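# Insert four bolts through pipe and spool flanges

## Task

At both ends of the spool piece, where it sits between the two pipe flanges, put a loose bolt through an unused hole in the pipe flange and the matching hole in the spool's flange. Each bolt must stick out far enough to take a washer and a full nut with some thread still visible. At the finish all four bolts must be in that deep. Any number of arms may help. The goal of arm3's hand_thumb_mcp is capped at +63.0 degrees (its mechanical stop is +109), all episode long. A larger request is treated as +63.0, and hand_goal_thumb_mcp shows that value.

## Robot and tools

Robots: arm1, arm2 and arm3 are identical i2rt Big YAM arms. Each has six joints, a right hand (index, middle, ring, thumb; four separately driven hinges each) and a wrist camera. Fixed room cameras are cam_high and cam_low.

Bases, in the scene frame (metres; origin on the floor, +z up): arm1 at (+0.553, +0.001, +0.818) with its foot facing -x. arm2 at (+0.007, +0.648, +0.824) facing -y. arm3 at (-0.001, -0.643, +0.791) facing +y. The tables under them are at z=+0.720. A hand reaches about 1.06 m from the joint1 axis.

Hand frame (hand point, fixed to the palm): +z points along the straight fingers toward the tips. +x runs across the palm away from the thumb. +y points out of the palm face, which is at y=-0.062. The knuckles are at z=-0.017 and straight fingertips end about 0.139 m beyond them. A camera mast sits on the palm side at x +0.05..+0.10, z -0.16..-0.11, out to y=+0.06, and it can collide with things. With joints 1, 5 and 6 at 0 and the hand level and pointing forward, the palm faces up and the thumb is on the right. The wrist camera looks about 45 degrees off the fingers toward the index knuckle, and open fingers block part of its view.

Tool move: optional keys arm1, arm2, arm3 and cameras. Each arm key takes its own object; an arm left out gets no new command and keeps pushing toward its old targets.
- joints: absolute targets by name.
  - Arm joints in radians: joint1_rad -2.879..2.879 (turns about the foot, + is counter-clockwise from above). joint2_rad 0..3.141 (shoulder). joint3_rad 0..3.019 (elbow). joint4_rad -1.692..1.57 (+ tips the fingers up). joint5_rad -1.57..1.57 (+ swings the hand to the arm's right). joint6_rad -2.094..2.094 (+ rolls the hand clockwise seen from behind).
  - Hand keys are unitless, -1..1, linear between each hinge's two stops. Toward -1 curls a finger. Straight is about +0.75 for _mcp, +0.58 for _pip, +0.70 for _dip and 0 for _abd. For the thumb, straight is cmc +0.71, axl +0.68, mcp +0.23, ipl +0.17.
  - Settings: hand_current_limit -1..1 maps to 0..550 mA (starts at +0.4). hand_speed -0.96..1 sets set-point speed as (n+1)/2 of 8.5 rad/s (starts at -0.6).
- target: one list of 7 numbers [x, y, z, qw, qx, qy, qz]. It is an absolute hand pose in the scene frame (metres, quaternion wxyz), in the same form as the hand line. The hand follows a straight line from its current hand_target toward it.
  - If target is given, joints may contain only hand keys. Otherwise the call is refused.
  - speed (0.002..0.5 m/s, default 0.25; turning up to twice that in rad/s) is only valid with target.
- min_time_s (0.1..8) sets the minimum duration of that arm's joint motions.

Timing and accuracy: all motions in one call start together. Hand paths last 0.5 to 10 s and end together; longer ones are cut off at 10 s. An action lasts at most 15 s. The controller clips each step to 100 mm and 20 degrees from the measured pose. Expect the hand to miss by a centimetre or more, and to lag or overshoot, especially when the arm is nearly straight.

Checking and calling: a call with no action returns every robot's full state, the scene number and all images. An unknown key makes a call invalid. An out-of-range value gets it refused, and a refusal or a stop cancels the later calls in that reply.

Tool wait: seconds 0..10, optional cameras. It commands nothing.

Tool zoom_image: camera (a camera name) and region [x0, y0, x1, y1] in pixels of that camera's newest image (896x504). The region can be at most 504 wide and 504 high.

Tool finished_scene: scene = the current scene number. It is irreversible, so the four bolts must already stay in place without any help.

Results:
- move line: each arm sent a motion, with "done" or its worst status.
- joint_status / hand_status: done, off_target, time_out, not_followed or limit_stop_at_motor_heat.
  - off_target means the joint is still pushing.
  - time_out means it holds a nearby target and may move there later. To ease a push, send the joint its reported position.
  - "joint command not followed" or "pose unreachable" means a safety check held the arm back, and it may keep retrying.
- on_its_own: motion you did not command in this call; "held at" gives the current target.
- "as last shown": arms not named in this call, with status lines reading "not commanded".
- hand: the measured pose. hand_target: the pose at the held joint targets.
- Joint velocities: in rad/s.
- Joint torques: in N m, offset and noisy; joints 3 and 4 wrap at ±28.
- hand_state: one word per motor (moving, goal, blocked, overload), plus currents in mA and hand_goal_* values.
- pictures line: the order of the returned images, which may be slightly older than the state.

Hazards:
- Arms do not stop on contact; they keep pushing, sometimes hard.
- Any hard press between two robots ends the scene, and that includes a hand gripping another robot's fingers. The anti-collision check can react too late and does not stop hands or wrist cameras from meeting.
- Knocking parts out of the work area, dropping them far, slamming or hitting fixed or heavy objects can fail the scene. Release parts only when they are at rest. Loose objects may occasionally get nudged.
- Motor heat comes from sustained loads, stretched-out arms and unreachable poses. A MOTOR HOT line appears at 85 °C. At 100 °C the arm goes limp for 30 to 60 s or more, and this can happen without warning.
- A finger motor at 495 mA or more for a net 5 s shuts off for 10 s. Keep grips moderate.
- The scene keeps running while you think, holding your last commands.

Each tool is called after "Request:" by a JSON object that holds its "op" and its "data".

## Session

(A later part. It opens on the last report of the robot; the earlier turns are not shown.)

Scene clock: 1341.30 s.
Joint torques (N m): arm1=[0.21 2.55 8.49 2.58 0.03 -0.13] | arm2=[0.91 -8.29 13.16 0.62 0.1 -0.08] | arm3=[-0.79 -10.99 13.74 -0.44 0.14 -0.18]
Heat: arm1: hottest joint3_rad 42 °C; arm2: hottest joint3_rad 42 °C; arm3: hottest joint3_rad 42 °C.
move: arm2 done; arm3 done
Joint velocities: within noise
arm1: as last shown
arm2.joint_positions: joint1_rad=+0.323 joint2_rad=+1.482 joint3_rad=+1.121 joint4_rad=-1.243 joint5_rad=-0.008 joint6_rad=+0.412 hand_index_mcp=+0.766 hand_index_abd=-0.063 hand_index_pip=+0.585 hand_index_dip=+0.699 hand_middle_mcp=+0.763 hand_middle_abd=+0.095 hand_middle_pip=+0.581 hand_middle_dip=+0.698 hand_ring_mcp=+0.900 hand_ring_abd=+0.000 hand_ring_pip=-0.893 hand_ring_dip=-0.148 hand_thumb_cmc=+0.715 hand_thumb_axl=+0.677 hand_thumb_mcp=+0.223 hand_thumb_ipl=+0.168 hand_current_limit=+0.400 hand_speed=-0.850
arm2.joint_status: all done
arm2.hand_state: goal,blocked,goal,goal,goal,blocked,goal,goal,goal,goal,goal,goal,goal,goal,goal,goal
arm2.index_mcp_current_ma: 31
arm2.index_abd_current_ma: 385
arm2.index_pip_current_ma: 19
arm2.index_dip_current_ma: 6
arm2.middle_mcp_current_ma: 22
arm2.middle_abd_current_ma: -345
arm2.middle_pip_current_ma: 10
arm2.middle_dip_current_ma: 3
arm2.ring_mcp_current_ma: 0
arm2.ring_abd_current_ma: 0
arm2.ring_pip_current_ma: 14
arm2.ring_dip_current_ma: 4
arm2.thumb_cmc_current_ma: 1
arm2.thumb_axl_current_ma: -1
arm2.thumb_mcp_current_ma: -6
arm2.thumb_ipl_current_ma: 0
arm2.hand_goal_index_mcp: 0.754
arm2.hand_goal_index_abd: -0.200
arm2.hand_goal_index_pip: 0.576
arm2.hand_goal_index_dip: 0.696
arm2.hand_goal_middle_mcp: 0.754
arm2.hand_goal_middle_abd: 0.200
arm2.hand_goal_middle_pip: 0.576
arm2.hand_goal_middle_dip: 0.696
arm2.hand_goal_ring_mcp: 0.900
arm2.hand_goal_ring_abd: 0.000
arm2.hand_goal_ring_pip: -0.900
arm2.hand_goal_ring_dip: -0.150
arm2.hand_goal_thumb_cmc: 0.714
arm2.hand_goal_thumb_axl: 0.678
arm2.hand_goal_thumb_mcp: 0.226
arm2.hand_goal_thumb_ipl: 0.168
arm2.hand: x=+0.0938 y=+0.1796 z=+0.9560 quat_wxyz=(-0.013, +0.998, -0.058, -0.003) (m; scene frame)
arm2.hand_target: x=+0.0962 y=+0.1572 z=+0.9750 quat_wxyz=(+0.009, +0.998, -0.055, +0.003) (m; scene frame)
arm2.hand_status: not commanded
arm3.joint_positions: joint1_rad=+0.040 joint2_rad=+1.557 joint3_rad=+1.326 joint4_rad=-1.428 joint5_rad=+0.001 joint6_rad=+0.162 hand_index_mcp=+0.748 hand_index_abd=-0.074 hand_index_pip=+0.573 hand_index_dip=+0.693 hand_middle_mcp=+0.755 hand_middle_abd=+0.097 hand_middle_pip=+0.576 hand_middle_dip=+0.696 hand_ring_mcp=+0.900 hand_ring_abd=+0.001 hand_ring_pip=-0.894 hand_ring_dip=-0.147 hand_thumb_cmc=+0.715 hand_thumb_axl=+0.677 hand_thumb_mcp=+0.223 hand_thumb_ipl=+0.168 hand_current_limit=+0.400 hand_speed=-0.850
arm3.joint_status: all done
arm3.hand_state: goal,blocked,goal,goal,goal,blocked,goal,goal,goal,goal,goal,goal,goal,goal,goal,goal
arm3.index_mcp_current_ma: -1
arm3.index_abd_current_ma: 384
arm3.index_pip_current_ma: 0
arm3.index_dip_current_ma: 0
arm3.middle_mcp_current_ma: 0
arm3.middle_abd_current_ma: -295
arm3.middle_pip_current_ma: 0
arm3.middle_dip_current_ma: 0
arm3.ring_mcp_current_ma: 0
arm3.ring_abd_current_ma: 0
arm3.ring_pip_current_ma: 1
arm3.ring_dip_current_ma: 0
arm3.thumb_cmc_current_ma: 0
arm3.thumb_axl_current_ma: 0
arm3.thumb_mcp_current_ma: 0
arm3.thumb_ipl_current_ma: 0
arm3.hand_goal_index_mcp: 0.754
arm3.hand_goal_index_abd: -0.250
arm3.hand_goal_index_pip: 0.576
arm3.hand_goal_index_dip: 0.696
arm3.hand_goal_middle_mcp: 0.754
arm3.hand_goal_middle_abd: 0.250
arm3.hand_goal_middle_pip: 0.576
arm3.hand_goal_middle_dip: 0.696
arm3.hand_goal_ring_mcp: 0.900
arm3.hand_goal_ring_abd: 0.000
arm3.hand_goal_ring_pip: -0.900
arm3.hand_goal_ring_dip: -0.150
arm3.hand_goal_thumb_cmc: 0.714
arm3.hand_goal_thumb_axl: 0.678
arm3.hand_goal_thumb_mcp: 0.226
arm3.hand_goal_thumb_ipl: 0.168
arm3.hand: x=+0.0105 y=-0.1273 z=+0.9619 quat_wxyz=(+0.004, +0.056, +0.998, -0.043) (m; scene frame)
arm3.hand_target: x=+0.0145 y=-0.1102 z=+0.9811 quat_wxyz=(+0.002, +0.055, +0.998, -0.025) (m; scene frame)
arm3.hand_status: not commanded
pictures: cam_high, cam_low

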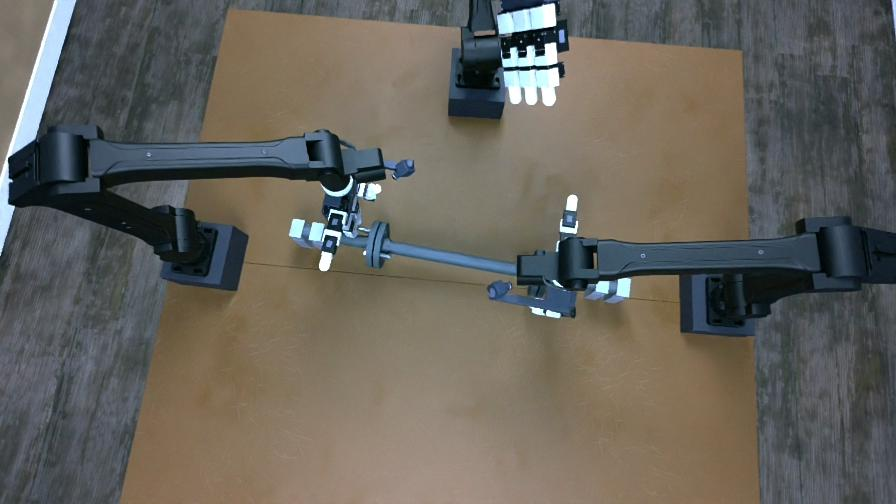

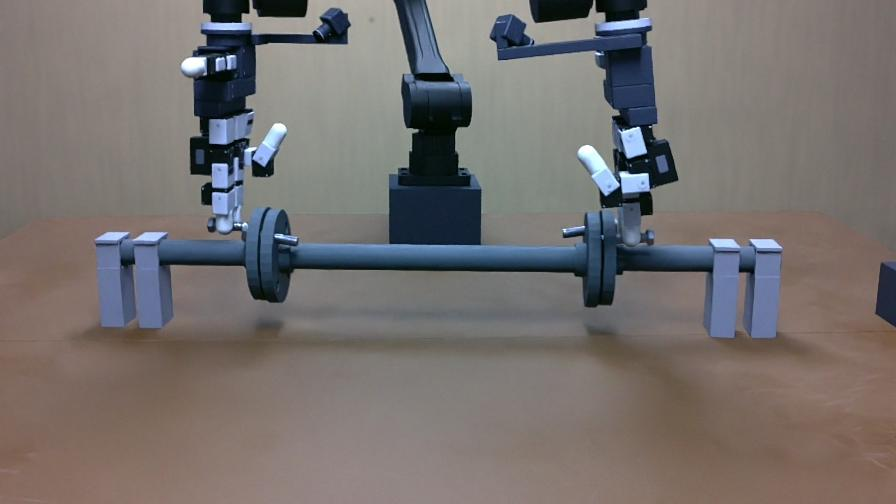

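Request:
{"op": "move", "data": {"arm3": {"joints": {"joint1_rad": 0.0285, "joint2_rad": 1.5785, "joint3_rad": 1.395}, "min_time_s": 1}, "arm2": {"joints": {"joint1_rad": 0.333, "joint3_rad": 1.1895, "joint4_rad": -1.268}, "min_time_s": 1.5}, "cameras": ["cam_high", "cam_low"]}}

Request:
{"op": "zoom_image", "data": {"camera": "cam_low", "region": [570, 205, 680, 260]}}

Request:
{"op": "zoom_image", "data": {"camera": "cam_low", "region": [190, 195, 310, 255]}}

Request:
{"op": "zoom_image", "data": {"camera": "cam_high", "region": [335, 210, 405, 275]}}

Scene clock: 1384.30 s.
Joint torques (N m): arm1=[0.21 2.55 8.49 2.58 0.03 -0.13] | arm2=[2.14 -8.35 12.75 0.38 0.1 -0.08] | arm3=[-0.79 -11.16 13.74 -0.43 0.14 -0.17]
Heat: arm1: hottest joint3_rad 43 °C; arm2: hottest joint3_rad 44 °C; arm3: hottest joint3_rad 40 °C.
move: arm2 done; arm3 done
Joint velocities: within noise
arm1: as last shown
arm2.joint_positions: joint1_rad=+0.327 joint2_rad=+1.482 joint3_rad=+1.137 joint4_rad=-1.263 joint5_rad=-0.008 joint6_rad=+0.412 hand_index_mcp=+0.766 hand_index_abd=-0.063 hand_index_pip=+0.585 hand_index_dip=+0.699 hand_middle_mcp=+0.761 hand_middle_abd=+0.095 hand_middle_pip=+0.581 hand_middle_dip=+0.698 hand_ring_mcp=+0.900 hand_ring_abd=+0.000 hand_ring_pip=-0.893 hand_ring_dip=-0.148 hand_thumb_cmc=+0.715 hand_thumb_axl=+0.677 hand_thumb_mcp=+0.223 hand_thumb_ipl=+0.168 hand_current_limit=+0.400 hand_speed=-0.850
arm2.joint_status: all done
arm2.hand_state: goal,blocked,goal,goal,goal,blocked,goal,goal,goal,goal,goal,goal,goal,goal,goal,goal
arm2.index_mcp_current_ma: 31
arm2.index_abd_current_ma: 385
arm2.index_pip_current_ma: 19
arm2.index_dip_current_ma: 6
arm2.middle_mcp_current_ma: 15
arm2.middle_abd_current_ma: -345
arm2.middle_pip_current_ma: 10
arm2.middle_dip_current_ma: 3
arm2.ring_mcp_current_ma: 0
arm2.ring_abd_current_ma: 0
arm2.ring_pip_current_ma: 14
arm2.ring_dip_current_ma: 4
arm2.thumb_cmc_current_ma: 1
arm2.thumb_axl_current_ma: -1
arm2.thumb_mcp_current_ma: -6
arm2.thumb_ipl_current_ma: 0
arm2.hand_goal_index_mcp: 0.754
arm2.hand_goal_index_abd: -0.200
arm2.hand_goal_index_pip: 0.576
arm2.hand_goal_index_dip: 0.696
arm2.hand_goal_middle_mcp: 0.754
arm2.hand_goal_middle_abd: 0.200
arm2.hand_goal_middle_pip: 0.576
arm2.hand_goal_middle_dip: 0.696
arm2.hand_goal_ring_mcp: 0.900
arm2.hand_goal_ring_abd: 0.000
arm2.hand_goal_ring_pip: -0.900
arm2.hand_goal_ring_dip: -0.150
arm2.hand_goal_thumb_cmc: 0.714
arm2.hand_goal_thumb_axl: 0.678
arm2.hand_goal_thumb_mcp: 0.226
arm2.hand_goal_thumb_ipl: 0.168
arm2.hand: x=+0.0956 y=+0.1793 z=+0.9612 quat_wxyz=(-0.015, +0.998, -0.057, -0.004) (m; scene frame)
arm2.hand_target: x=+0.1050 y=+0.1615 z=+0.9775 quat_wxyz=(+0.002, +0.999, -0.045, +0.001) (m; scene frame)
arm2.hand_status: not commanded
arm3.joint_positions: joint1_rad=+0.039 joint2_rad=+1.567 joint3_rad=+1.336 joint4_rad=-1.428 joint5_rad=+0.001 joint6_rad=+0.162 hand_index_mcp=+0.748 hand_index_abd=-0.074 hand_index_pip=+0.573 hand_index_dip=+0.693 hand_middle_mcp=+0.755 hand_middle_abd=+0.097 hand_middle_pip=+0.576 hand_middle_dip=+0.696 hand_ring_mcp=+0.900 hand_ring_abd=+0.001 hand_ring_pip=-0.894 hand_ring_dip=-0.147 hand_thumb_cmc=+0.715 hand_thumb_axl=+0.677 hand_thumb_mcp=+0.223 hand_thumb_ipl=+0.168 hand_current_limit=+0.400 hand_speed=-0.850
arm3.joint_status: all done
arm3.hand_state: goal,blocked,goal,goal,goal,blocked,goal,goal,goal,goal,goal,goal,goal,goal,goal,goal
arm3.index_mcp_current_ma: -1
arm3.index_abd_current_ma: 384
arm3.index_pip_current_ma: 0
arm3.index_dip_current_ma: 0
arm3.middle_mcp_current_ma: 0
arm3.middle_abd_current_ma: -295
arm3.middle_pip_current_ma: 0
arm3.middle_dip_current_ma: 0
arm3.ring_mcp_current_ma: 0
arm3.ring_abd_current_ma: 0
arm3.ring_pip_current_ma: 1
arm3.ring_dip_current_ma: 0
arm3.thumb_cmc_current_ma: 0
arm3.thumb_axl_current_ma: 0
arm3.thumb_mcp_current_ma: 0
arm3.thumb_ipl_current_ma: 0
arm3.hand_goal_index_mcp: 0.754
arm3.hand_goal_index_abd: -0.250
arm3.hand_goal_index_pip: 0.576
arm3.hand_goal_index_dip: 0.696
arm3.hand_goal_middle_mcp: 0.754
arm3.hand_goal_middle_abd: 0.250
arm3.hand_goal_middle_pip: 0.576
arm3.hand_goal_middle_dip: 0.696
arm3.hand_goal_ring_mcp: 0.900
arm3.hand_goal_ring_abd: 0.000
arm3.hand_goal_ring_pip: -0.900
arm3.hand_goal_ring_dip: -0.150
arm3.hand_goal_thumb_cmc: 0.714
arm3.hand_goal_thumb_axl: 0.678
arm3.hand_goal_thumb_mcp: 0.226
arm3.hand_goal_thumb_ipl: 0.168
arm3.hand: x=+0.0109 y=-0.1237 z=+0.9609 quat_wxyz=(+0.004, +0.057, +0.997, -0.043) (m; scene frame)
arm3.hand_target: x=+0.0151 y=-0.1064 z=+0.9801 quat_wxyz=(+0.002, +0.056, +0.998, -0.025) (m; scene frame)
arm3.hand_status: not commanded
pictures: cam_high, cam_low

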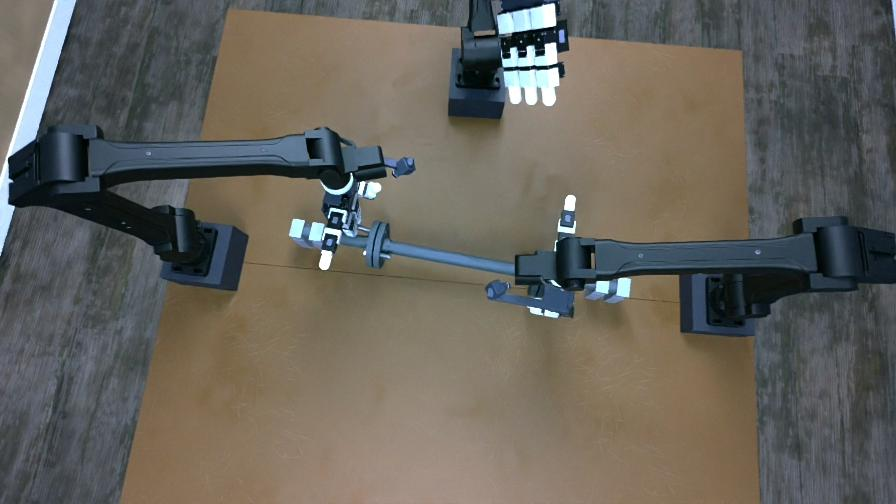

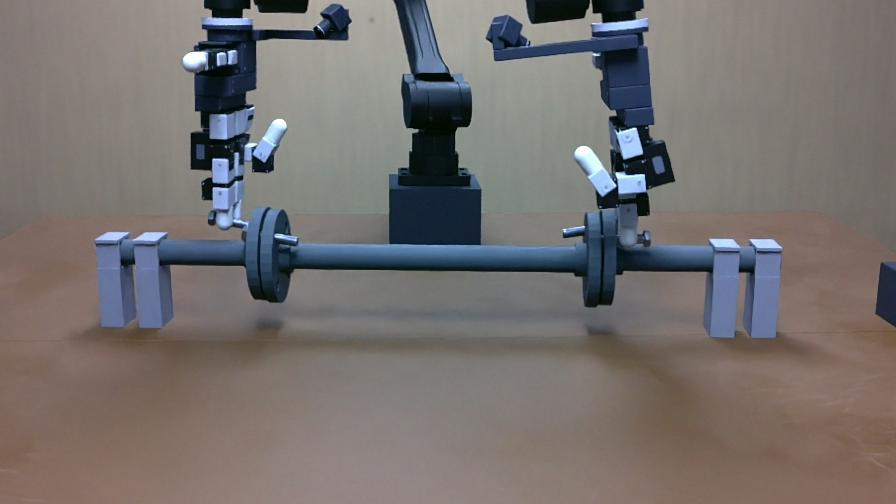

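Scaled by 4.582.

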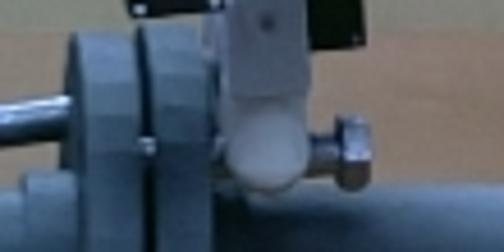

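Scaled by 4.200.

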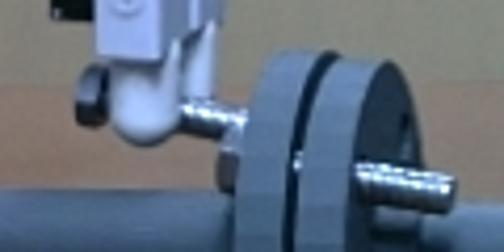

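Scaled by 7.200.

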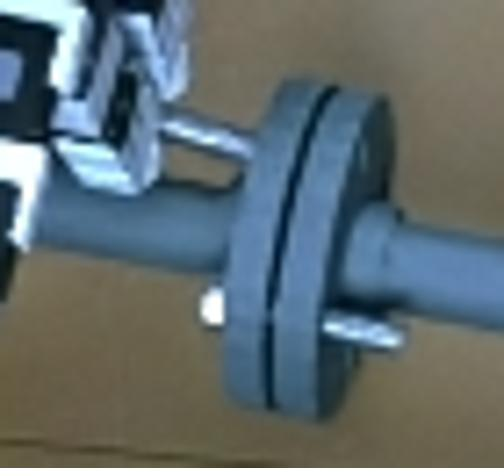

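Request:
{"op": "move", "data": {"arm3": {"joints": {"hand_index_abd": 0.08, "hand_middle_abd": -0.08}}, "arm2": {"joints": {"joint2_rad": 1.457, "joint3_rad": 1.131, "joint4_rad": -1.277}, "min_time_s": 1.5}, "cameras": ["cam_high", "cam_low", "arm2_cam_wrist"]}}

Request:
{"op": "zoom_image", "data": {"camera": "cam_low", "region": [570, 205, 680, 260]}}

Request:
{"op": "zoom_image", "data": {"camera": "cam_low", "region": [190, 195, 310, 255]}}

Request:
{"op": "zoom_image", "data": {"camera": "cam_high", "region": [335, 210, 405, 275]}}

Request:
{"op": "zoom_image", "data": {"camera": "arm2_cam_wrist", "region": [420, 0, 660, 130]}}

Scene clock: 1457.13 s.
Joint torques (N m): arm1=[0.09 2.55 8.51 2.59 0.03 -0.13] | arm2=[2.14 -10.7 8.35 0.17 0.08 -0.08] | arm3=[-0.79 -11.16 13.45 -0.42 0.14 -0.18]
Heat: arm1: hottest joint3_rad 43 °C; arm2: hottest joint3_rad 40 °C; arm3: hottest joint3_rad 39 °C.
move: arm2 done; arm3 done
Joint velocities: within noise
arm1: as last shown
arm2.joint_positions: joint1_rad=+0.327 joint2_rad=+1.478 joint3_rad=+1.130 joint4_rad=-1.268 joint5_rad=-0.007 joint6_rad=+0.412 hand_index_mcp=+0.756 hand_index_abd=-0.063 hand_index_pip=+0.580 hand_index_dip=+0.699 hand_middle_mcp=+0.753 hand_middle_abd=+0.095 hand_middle_pip=+0.577 hand_middle_dip=+0.698 hand_ring_mcp=+0.900 hand_ring_abd=+0.000 hand_ring_pip=-0.893 hand_ring_dip=-0.148 hand_thumb_cmc=+0.715 hand_thumb_axl=+0.677 hand_thumb_mcp=+0.223 hand_thumb_ipl=+0.168 hand_current_limit=+0.400 hand_speed=-0.850
arm2.joint_status: all done
arm2.hand_state: goal,blocked,goal,goal,goal,blocked,goal,goal,goal,goal,goal,goal,goal,goal,goal,goal
arm2.index_mcp_current_ma: 4
arm2.index_abd_current_ma: 385
arm2.index_pip_current_ma: 8
arm2.index_dip_current_ma: 6
arm2.middle_mcp_current_ma: -1
arm2.middle_abd_current_ma: -345
arm2.middle_pip_current_ma: 2
arm2.middle_dip_current_ma: 3
arm2.ring_mcp_current_ma: 0
arm2.ring_abd_current_ma: 0
arm2.ring_pip_current_ma: 14
arm2.ring_dip_current_ma: 4
arm2.thumb_cmc_current_ma: 1
arm2.thumb_axl_current_ma: -1
arm2.thumb_mcp_current_ma: -6
arm2.thumb_ipl_current_ma: 0
arm2.hand_goal_index_mcp: 0.754
arm2.hand_goal_index_abd: -0.200
arm2.hand_goal_index_pip: 0.576
arm2.hand_goal_index_dip: 0.696
arm2.hand_goal_middle_mcp: 0.754
arm2.hand_goal_middle_abd: 0.200
arm2.hand_goal_middle_pip: 0.576
arm2.hand_goal_middle_dip: 0.696
arm2.hand_goal_ring_mcp: 0.900
arm2.hand_goal_ring_abd: 0.000
arm2.hand_goal_ring_pip: -0.900
arm2.hand_goal_ring_dip: -0.150
arm2.hand_goal_thumb_cmc: 0.714
arm2.hand_goal_thumb_axl: 0.678
arm2.hand_goal_thumb_mcp: 0.226
arm2.hand_goal_thumb_ipl: 0.168
arm2.hand: x=+0.0945 y=+0.1827 z=+0.9602 quat_wxyz=(-0.018, +0.998, -0.057, -0.005) (m; scene frame)
arm2.hand_target: x=+0.0977 y=+0.1847 z=+0.9692 quat_wxyz=(-0.012, +0.999, -0.045, -0.004) (m; scene frame)
arm2.hand_status: not commanded
arm3.joint_positions: joint1_rad=+0.039 joint2_rad=+1.567 joint3_rad=+1.339 joint4_rad=-1.428 joint5_rad=+0.001 joint6_rad=+0.162 hand_index_mcp=+0.750 hand_index_abd=+0.074 hand_index_pip=+0.574 hand_index_dip=+0.693 hand_middle_mcp=+0.754 hand_middle_abd=-0.077 hand_middle_pip=+0.576 hand_middle_dip=+0.696 hand_ring_mcp=+0.900 hand_ring_abd=+0.001 hand_ring_pip=-0.894 hand_ring_dip=-0.147 hand_thumb_cmc=+0.715 hand_thumb_axl=+0.677 hand_thumb_mcp=+0.223 hand_thumb_ipl=+0.168 hand_current_limit=+0.400 hand_speed=-0.850
arm3.joint_status: all done
arm3.hand_state: goal,goal,goal,goal,goal,goal,goal,goal,goal,goal,goal,goal,goal,goal,goal,goal
arm3.index_mcp_current_ma: -1
arm3.index_abd_current_ma: -1
arm3.index_pip_current_ma: 0
arm3.index_dip_current_ma: 0
arm3.middle_mcp_current_ma: 0
arm3.middle_abd_current_ma: 0
arm3.middle_pip_current_ma: 0
arm3.middle_dip_current_ma: 0
arm3.ring_mcp_current_ma: 0
arm3.ring_abd_current_ma: 0
arm3.ring_pip_current_ma: 1
arm3.ring_dip_current_ma: 0
arm3.thumb_cmc_current_ma: 0
arm3.thumb_axl_current_ma: 0
arm3.thumb_mcp_current_ma: 0
arm3.thumb_ipl_current_ma: 0
arm3.hand_goal_index_mcp: 0.754
arm3.hand_goal_index_abd: 0.080
arm3.hand_goal_index_pip: 0.576
arm3.hand_goal_index_dip: 0.696
arm3.hand_goal_middle_mcp: 0.754
arm3.hand_goal_middle_abd: -0.080
arm3.hand_goal_middle_pip: 0.576
arm3.hand_goal_middle_dip: 0.696
arm3.hand_goal_ring_mcp: 0.900
arm3.hand_goal_ring_abd: 0.000
arm3.hand_goal_ring_pip: -0.900
arm3.hand_goal_ring_dip: -0.150
arm3.hand_goal_thumb_cmc: 0.714
arm3.hand_goal_thumb_axl: 0.678
arm3.hand_goal_thumb_mcp: 0.226
arm3.hand_goal_thumb_ipl: 0.168
arm3.hand: x=+0.0108 y=-0.1225 z=+0.9623 quat_wxyz=(+0.004, +0.057, +0.998, -0.041) (m; scene frame)
arm3.hand_target: x=+0.0150 y=-0.1065 z=+0.9801 quat_wxyz=(+0.002, +0.056, +0.998, -0.025) (m; scene frame)
arm3.hand_status: not commanded
pictures: arm2_cam_wrist, cam_high, cam_low

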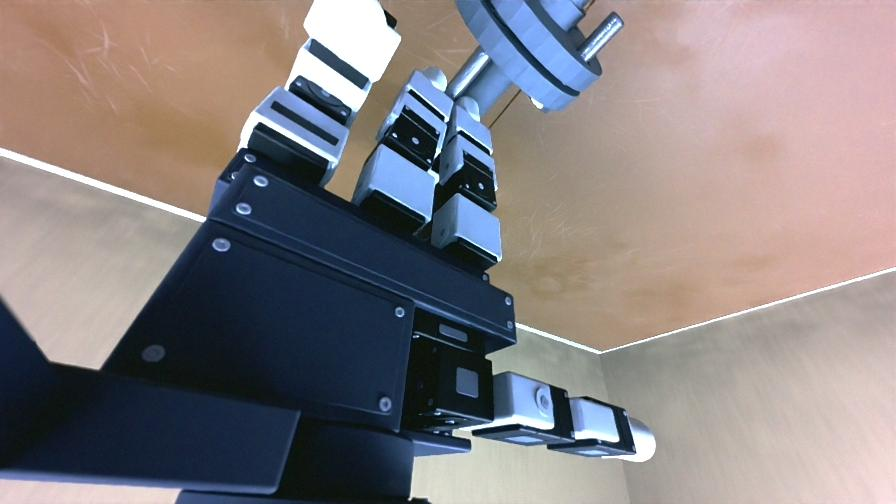

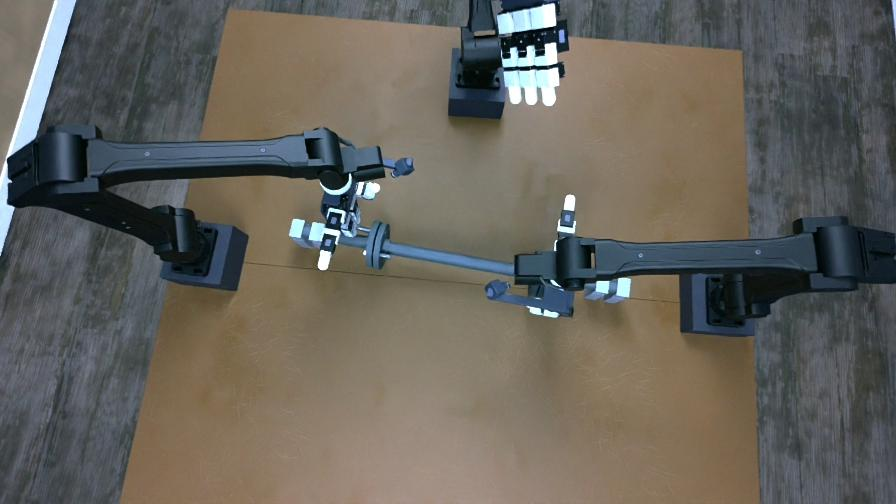

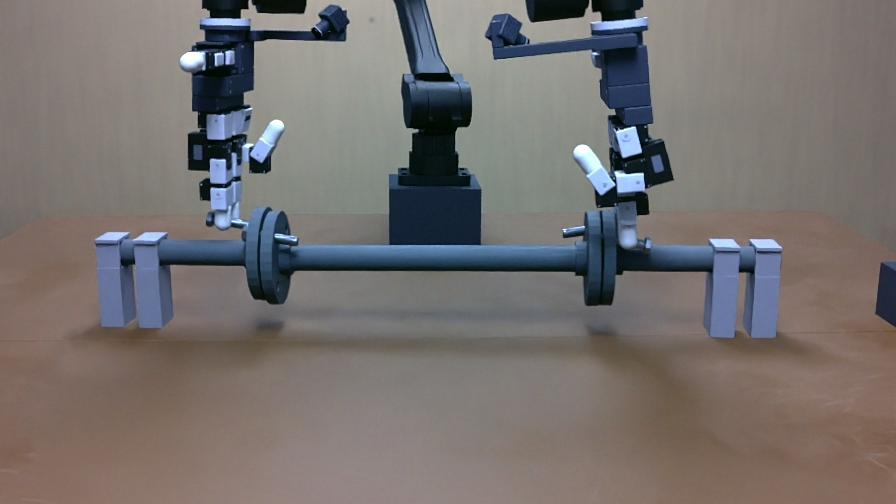

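Scaled by 4.582.

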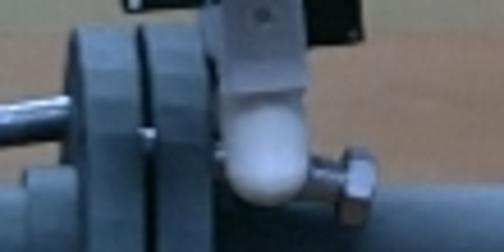

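Scaled by 4.200.

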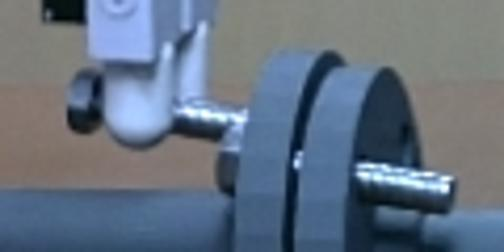

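Scaled by 7.200.

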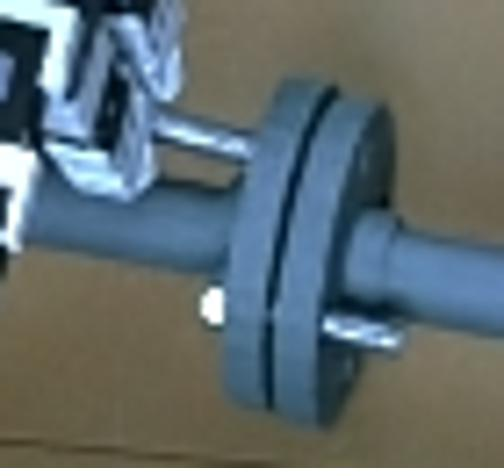

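Scaled by 2.100.

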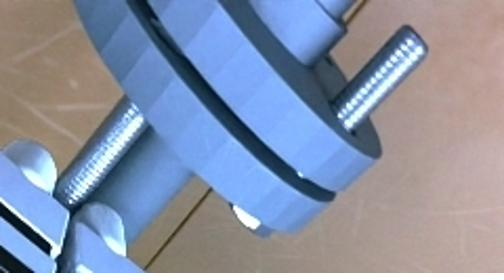

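Request:
{"op": "move", "data": {"arm3": {"target": [0.009, -0.1765, 0.9605, 0, 0.05155, 0.99867, 0], "speed": 0.08}, "arm2": {"joints": {"joint1_rad": 0.340, "joint2_rad": 1.446, "joint3_rad": 1.127, "joint4_rad": -1.285}, "min_time_s": 1.5}, "cameras": ["cam_high", "cam_low", "arm3_cam_wrist"]}}

Request:
{"op": "zoom_image", "data": {"camera": "cam_low", "region": [570, 205, 680, 260]}}

Request:
{"op": "zoom_image", "data": {"camera": "cam_low", "region": [190, 195, 310, 255]}}

Request:
{"op": "zoom_image", "data": {"camera": "cam_high", "region": [335, 210, 405, 275]}}

Request:
{"op": "zoom_image", "data": {"camera": "arm3_cam_wrist", "region": [400, 0, 660, 130]}}

Scene clock: 1572.53 s.
Joint torques (N m): arm1=[0.15 2.61 8.5 2.61 0.04 -0.13] | arm2=[2.26 -10.52 8.36 0.13 0.08 -0.08] | arm3=[0.73 -10.58 8.21 0.76 0.12 -0.07]
Heat: arm1: hottest joint3_rad 43 °C; arm2: hottest joint3_rad 35 °C; arm3: hottest joint3_rad 42 °C.
move: arm2 done; arm3 done
Joint velocities: within noise
arm1: as last shown
arm2.joint_positions: joint1_rad=+0.333 joint2_rad=+1.467 joint3_rad=+1.127 joint4_rad=-1.275 joint5_rad=-0.007 joint6_rad=+0.412 hand_index_mcp=+0.756 hand_index_abd=-0.063 hand_index_pip=+0.580 hand_index_dip=+0.699 hand_middle_mcp=+0.753 hand_middle_abd=+0.095 hand_middle_pip=+0.577 hand_middle_dip=+0.698 hand_ring_mcp=+0.900 hand_ring_abd=+0.000 hand_ring_pip=-0.893 hand_ring_dip=-0.148 hand_thumb_cmc=+0.715 hand_thumb_axl=+0.677 hand_thumb_mcp=+0.223 hand_thumb_ipl=+0.168 hand_current_limit=+0.400 hand_speed=-0.850
arm2.joint_status: all done
arm2.hand_state: goal,blocked,goal,goal,goal,blocked,goal,goal,goal,goal,goal,goal,goal,goal,goal,goal
arm2.index_mcp_current_ma: 4
arm2.index_abd_current_ma: 385
arm2.index_pip_current_ma: 7
arm2.index_dip_current_ma: 6
arm2.middle_mcp_current_ma: -1
arm2.middle_abd_current_ma: -345
arm2.middle_pip_current_ma: 1
arm2.middle_dip_current_ma: 3
arm2.ring_mcp_current_ma: 0
arm2.ring_abd_current_ma: 0
arm2.ring_pip_current_ma: 14
arm2.ring_dip_current_ma: 4
arm2.thumb_cmc_current_ma: 1
arm2.thumb_axl_current_ma: -1
arm2.thumb_mcp_current_ma: -6
arm2.thumb_ipl_current_ma: 0
arm2.hand_goal_index_mcp: 0.754
arm2.hand_goal_index_abd: -0.200
arm2.hand_goal_index_pip: 0.576
arm2.hand_goal_index_dip: 0.696
arm2.hand_goal_middle_mcp: 0.754
arm2.hand_goal_middle_abd: 0.200
arm2.hand_goal_middle_pip: 0.576
arm2.hand_goal_middle_dip: 0.696
arm2.hand_goal_ring_mcp: 0.900
arm2.hand_goal_ring_abd: 0.000
arm2.hand_goal_ring_pip: -0.900
arm2.hand_goal_ring_dip: -0.150
arm2.hand_goal_thumb_cmc: 0.714
arm2.hand_goal_thumb_axl: 0.678
arm2.hand_goal_thumb_mcp: 0.226
arm2.hand_goal_thumb_ipl: 0.168
arm2.hand: x=+0.0964 y=+0.1863 z=+0.9631 quat_wxyz=(-0.018, +0.998, -0.054, -0.005) (m; scene frame)
arm2.hand_target: x=+0.1000 y=+0.1888 z=+0.9720 quat_wxyz=(-0.012, +0.999, -0.042, -0.004) (m; scene frame)
arm2.hand_status: not commanded
arm3.joint_positions: joint1_rad=+0.039 joint2_rad=+1.393 joint3_rad=+1.122 joint4_rad=-1.324 joint5_rad=+0.001 joint6_rad=+0.162 hand_index_mcp=+0.750 hand_index_abd=+0.078 hand_index_pip=+0.574 hand_index_dip=+0.693 hand_middle_mcp=+0.754 hand_middle_abd=-0.077 hand_middle_pip=+0.576 hand_middle_dip=+0.696 hand_ring_mcp=+0.900 hand_ring_abd=+0.001 hand_ring_pip=-0.894 hand_ring_dip=-0.147 hand_thumb_cmc=+0.715 hand_thumb_axl=+0.677 hand_thumb_mcp=+0.223 hand_thumb_ipl=+0.168 hand_current_limit=+0.400 hand_speed=-0.850
arm3.joint_status: not commanded
arm3.hand_state: goal,goal,goal,goal,goal,goal,goal,goal,goal,goal,goal,goal,goal,goal,goal,goal
arm3.index_mcp_current_ma: -1
arm3.index_abd_current_ma: 0
arm3.index_pip_current_ma: 0
arm3.index_dip_current_ma: 0
arm3.middle_mcp_current_ma: 0
arm3.middle_abd_current_ma: 0
arm3.middle_pip_current_ma: 0
arm3.middle_dip_current_ma: 0
arm3.ring_mcp_current_ma: 0
arm3.ring_abd_current_ma: 0
arm3.ring_pip_current_ma: 1
arm3.ring_dip_current_ma: 0
arm3.thumb_cmc_current_ma: 0
arm3.thumb_axl_current_ma: 0
arm3.thumb_mcp_current_ma: 0
arm3.thumb_ipl_current_ma: 0
arm3.hand_goal_index_mcp: 0.754
arm3.hand_goal_index_abd: 0.080
arm3.hand_goal_index_pip: 0.576
arm3.hand_goal_index_dip: 0.696
arm3.hand_goal_middle_mcp: 0.754
arm3.hand_goal_middle_abd: -0.080
arm3.hand_goal_middle_pip: 0.576
arm3.hand_goal_middle_dip: 0.696
arm3.hand_goal_ring_mcp: 0.900
arm3.hand_goal_ring_abd: 0.000
arm3.hand_goal_ring_pip: -0.900
arm3.hand_goal_ring_dip: -0.150
arm3.hand_goal_thumb_cmc: 0.714
arm3.hand_goal_thumb_axl: 0.678
arm3.hand_goal_thumb_mcp: 0.226
arm3.hand_goal_thumb_ipl: 0.168
arm3.hand: x=+0.0133 y=-0.1777 z=+0.9563 quat_wxyz=(+0.000, +0.056, +0.998, -0.011) (m; scene frame)
arm3.hand_target: x=+0.0089 y=-0.1764 z=+0.9607 quat_wxyz=(+0.000, +0.051, +0.999, +0.000) (m; scene frame)
arm3.hand_status: done (0.006 m and 1.3 deg from the pose sent, 0.054 m and 4.8 deg at the start)
pictures: arm3_cam_wrist, cam_high, cam_low

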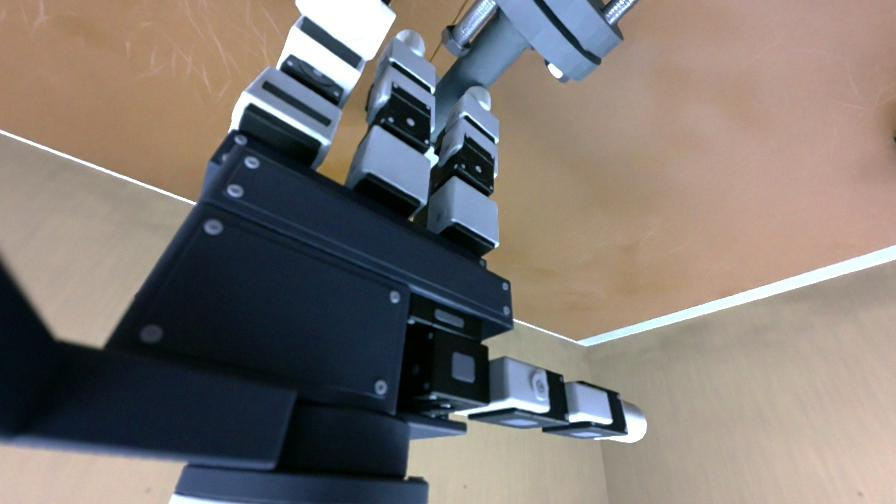

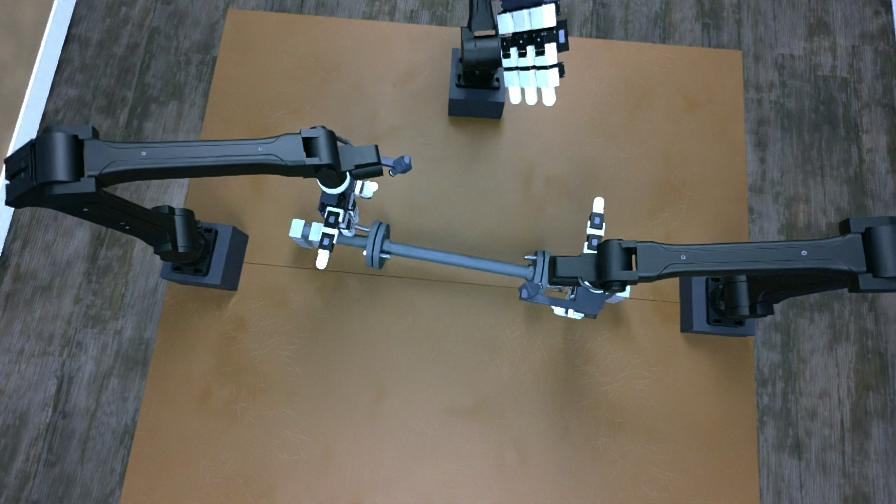

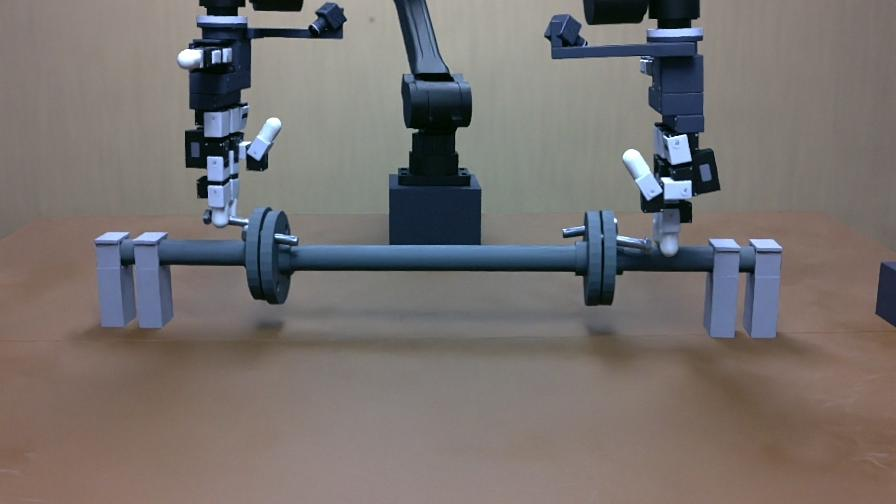

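Scaled by 4.582.

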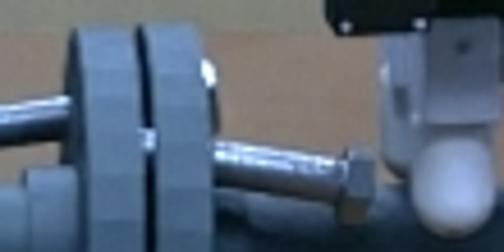

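Scaled by 4.200.

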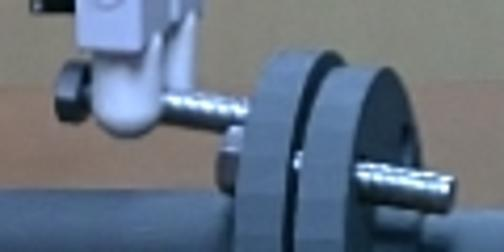

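Scaled by 7.200.

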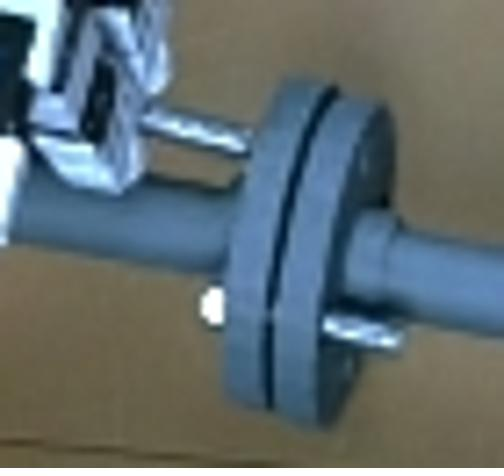

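Scaled by 1.938.

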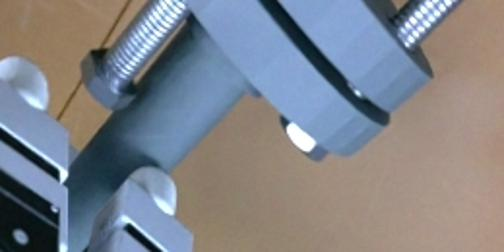

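Request:
{"op": "move", "data": {"arm3": {"joints": {"joint1_rad": 0.060, "hand_index_abd": -0.14, "hand_middle_abd": 0.14}, "min_time_s": 1}, "arm2": {"joints": {"joint1_rad": 0.314, "joint2_rad": 1.503, "joint3_rad": 1.202}, "min_time_s": 2}, "cameras": ["cam_high", "cam_low"]}}

Request:
{"op": "zoom_image", "data": {"camera": "cam_low", "region": [570, 205, 680, 260]}}

Request:
{"op": "zoom_image", "data": {"camera": "cam_low", "region": [190, 195, 310, 255]}}

Request:
{"op": "zoom_image", "data": {"camera": "cam_high", "region": [335, 210, 405, 275]}}

Scene clock: 1602.00 s.
Joint torques (N m): arm1=[0.21 2.55 8.5 2.59 0.03 -0.13] | arm2=[1.03 -8.41 12.89 0.42 0.08 -0.08] | arm3=[1.44 -10.52 8.21 0.75 -0.4 -0.07]
Heat: arm1: hottest joint3_rad 43 °C; arm2: hottest joint3_rad 36 °C; arm3: hottest joint3_rad 38 °C.
move: arm2 done; arm3 off_target
Joint velocities: within noise
arm1: as last shown
arm2.joint_positions: joint1_rad=+0.323 joint2_rad=+1.489 joint3_rad=+1.148 joint4_rad=-1.282 joint5_rad=-0.007 joint6_rad=+0.412 hand_index_mcp=+0.760 hand_index_abd=-0.063 hand_index_pip=+0.580 hand_index_dip=+0.699 hand_middle_mcp=+0.758 hand_middle_abd=+0.095 hand_middle_pip=+0.578 hand_middle_dip=+0.698 hand_ring_mcp=+0.900 hand_ring_abd=+0.000 hand_ring_pip=-0.893 hand_ring_dip=-0.148 hand_thumb_cmc=+0.715 hand_thumb_axl=+0.677 hand_thumb_mcp=+0.223 hand_thumb_ipl=+0.168 hand_current_limit=+0.400 hand_speed=-0.850
arm2.joint_status: all done
arm2.hand_state: goal,blocked,goal,goal,goal,blocked,goal,goal,goal,goal,goal,goal,goal,goal,goal,goal
arm2.index_mcp_current_ma: 13
arm2.index_abd_current_ma: 385
arm2.index_pip_current_ma: 7
arm2.index_dip_current_ma: 6
arm2.middle_mcp_current_ma: 8
arm2.middle_abd_current_ma: -345
arm2.middle_pip_current_ma: 3
arm2.middle_dip_current_ma: 3
arm2.ring_mcp_current_ma: 0
arm2.ring_abd_current_ma: 0
arm2.ring_pip_current_ma: 14
arm2.ring_dip_current_ma: 4
arm2.thumb_cmc_current_ma: 1
arm2.thumb_axl_current_ma: -1
arm2.thumb_mcp_current_ma: -6
arm2.thumb_ipl_current_ma: 0
arm2.hand_goal_index_mcp: 0.754
arm2.hand_goal_index_abd: -0.200
arm2.hand_goal_index_pip: 0.576
arm2.hand_goal_index_dip: 0.696
arm2.hand_goal_middle_mcp: 0.754
arm2.hand_goal_middle_abd: 0.200
arm2.hand_goal_middle_pip: 0.576
arm2.hand_goal_middle_dip: 0.696
arm2.hand_goal_ring_mcp: 0.900
arm2.hand_goal_ring_abd: 0.000
arm2.hand_goal_ring_pip: -0.900
arm2.hand_goal_ring_dip: -0.150
arm2.hand_goal_thumb_cmc: 0.714
arm2.hand_goal_thumb_axl: 0.678
arm2.hand_goal_thumb_mcp: 0.226
arm2.hand_goal_thumb_ipl: 0.168
arm2.hand: x=+0.0937 y=+0.1794 z=+0.9615 quat_wxyz=(-0.022, +0.998, -0.059, -0.007) (m; scene frame)
arm2.hand_target: x=+0.0961 y=+0.1593 z=+0.9782 quat_wxyz=(-0.004, +0.999, -0.054, -0.001) (m; scene frame)
arm2.hand_status: not commanded
arm3.joint_positions: joint1_rad=+0.041 joint2_rad=+1.393 joint3_rad=+1.122 joint4_rad=-1.324 joint5_rad=+0.014 joint6_rad=+0.162 hand_index_mcp=+0.752 hand_index_abd=-0.058 hand_index_pip=+0.574 hand_index_dip=+0.694 hand_middle_mcp=+0.754 hand_middle_abd=+0.133 hand_middle_pip=+0.576 hand_middle_dip=+0.696 hand_ring_mcp=+0.900 hand_ring_abd=+0.001 hand_ring_pip=-0.894 hand_ring_dip=-0.147 hand_thumb_cmc=+0.715 hand_thumb_axl=+0.677 hand_thumb_mcp=+0.223 hand_thumb_ipl=+0.168 hand_current_limit=+0.400 hand_speed=-0.850
arm3.joint_status: hand_index_abd off_target (ended at -0.058, target -0.140); the others done
arm3.hand_state: goal,blocked,goal,goal,goal,goal,goal,goal,goal,goal,goal,goal,goal,goal,goal,goal
arm3.index_mcp_current_ma: 0
arm3.index_abd_current_ma: 93
arm3.index_pip_current_ma: 0
arm3.index_dip_current_ma: 0
arm3.middle_mcp_current_ma: 0
arm3.middle_abd_current_ma: -1
arm3.middle_pip_current_ma: 0
arm3.middle_dip_current_ma: 0
arm3.ring_mcp_current_ma: 0
arm3.ring_abd_current_ma: 0
arm3.ring_pip_current_ma: 1
arm3.ring_dip_current_ma: 0
arm3.thumb_cmc_current_ma: 0
arm3.thumb_axl_current_ma: 0
arm3.thumb_mcp_current_ma: 0
arm3.thumb_ipl_current_ma: 0
arm3.hand_goal_index_mcp: 0.754
arm3.hand_goal_index_abd: -0.140
arm3.hand_goal_index_pip: 0.576
arm3.hand_goal_index_dip: 0.696
arm3.hand_goal_middle_mcp: 0.754
arm3.hand_goal_middle_abd: 0.140
arm3.hand_goal_middle_pip: 0.576
arm3.hand_goal_middle_dip: 0.696
arm3.hand_goal_ring_mcp: 0.900
arm3.hand_goal_ring_abd: 0.000
arm3.hand_goal_ring_pip: -0.900
arm3.hand_goal_ring_dip: -0.150
arm3.hand_goal_thumb_cmc: 0.714
arm3.hand_goal_thumb_axl: 0.678
arm3.hand_goal_thumb_mcp: 0.226
arm3.hand_goal_thumb_ipl: 0.168
arm3.hand: x=+0.0150 y=-0.1775 z=+0.9568 quat_wxyz=(+0.007, +0.056, +0.998, -0.010) (m; scene frame)
arm3.hand_target: x=+0.0040 y=-0.1764 z=+0.9606 quat_wxyz=(+0.000, +0.046, +0.999, +0.000) (m; scene frame)
arm3.hand_status: not commanded
pictures: cam_high, cam_low

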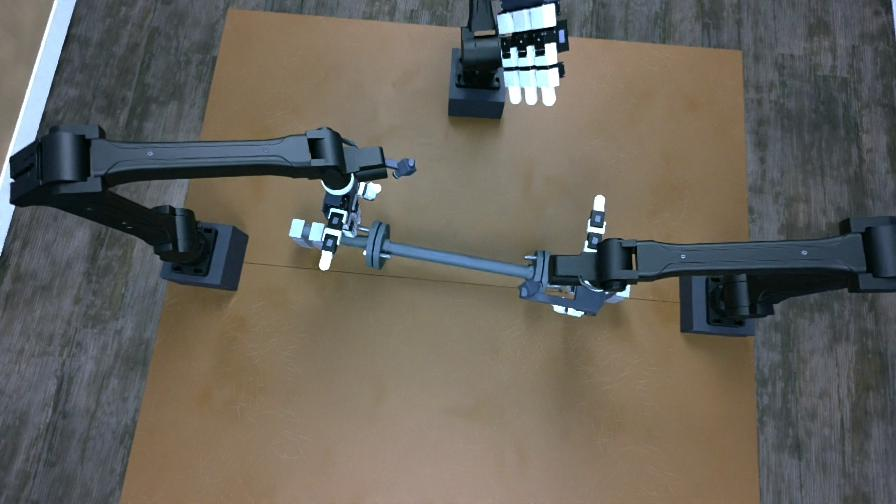

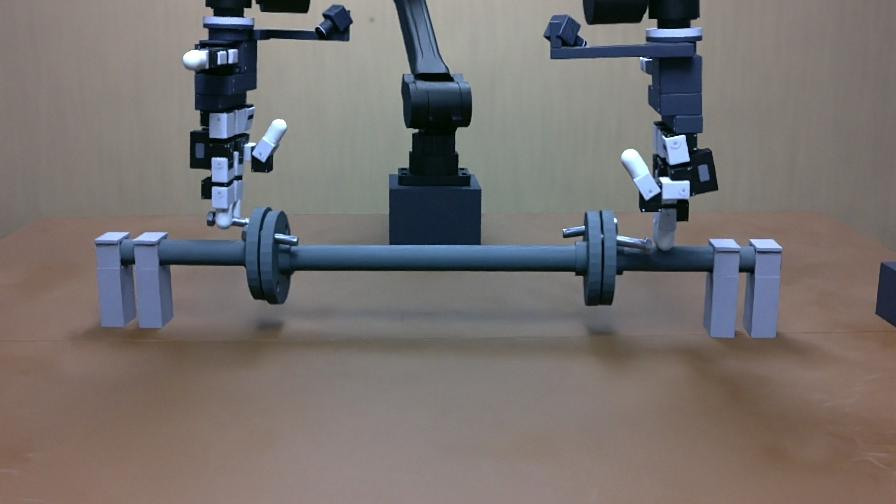

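Scaled by 4.582.

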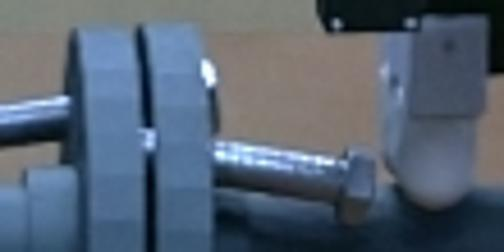

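Scaled by 4.200.

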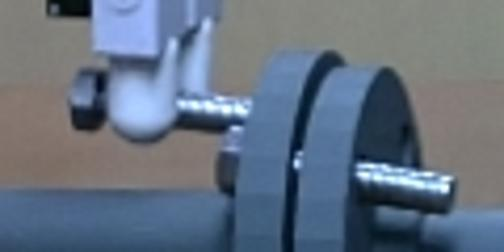

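Scaled by 7.200.

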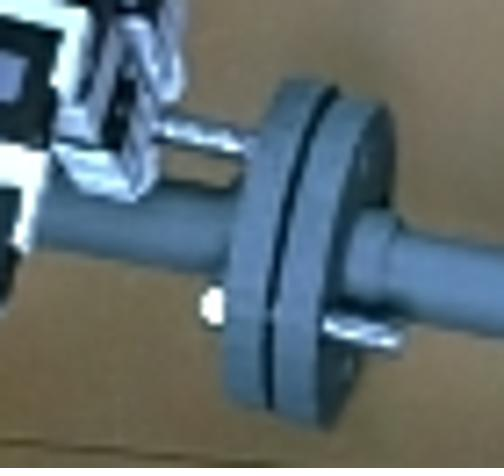

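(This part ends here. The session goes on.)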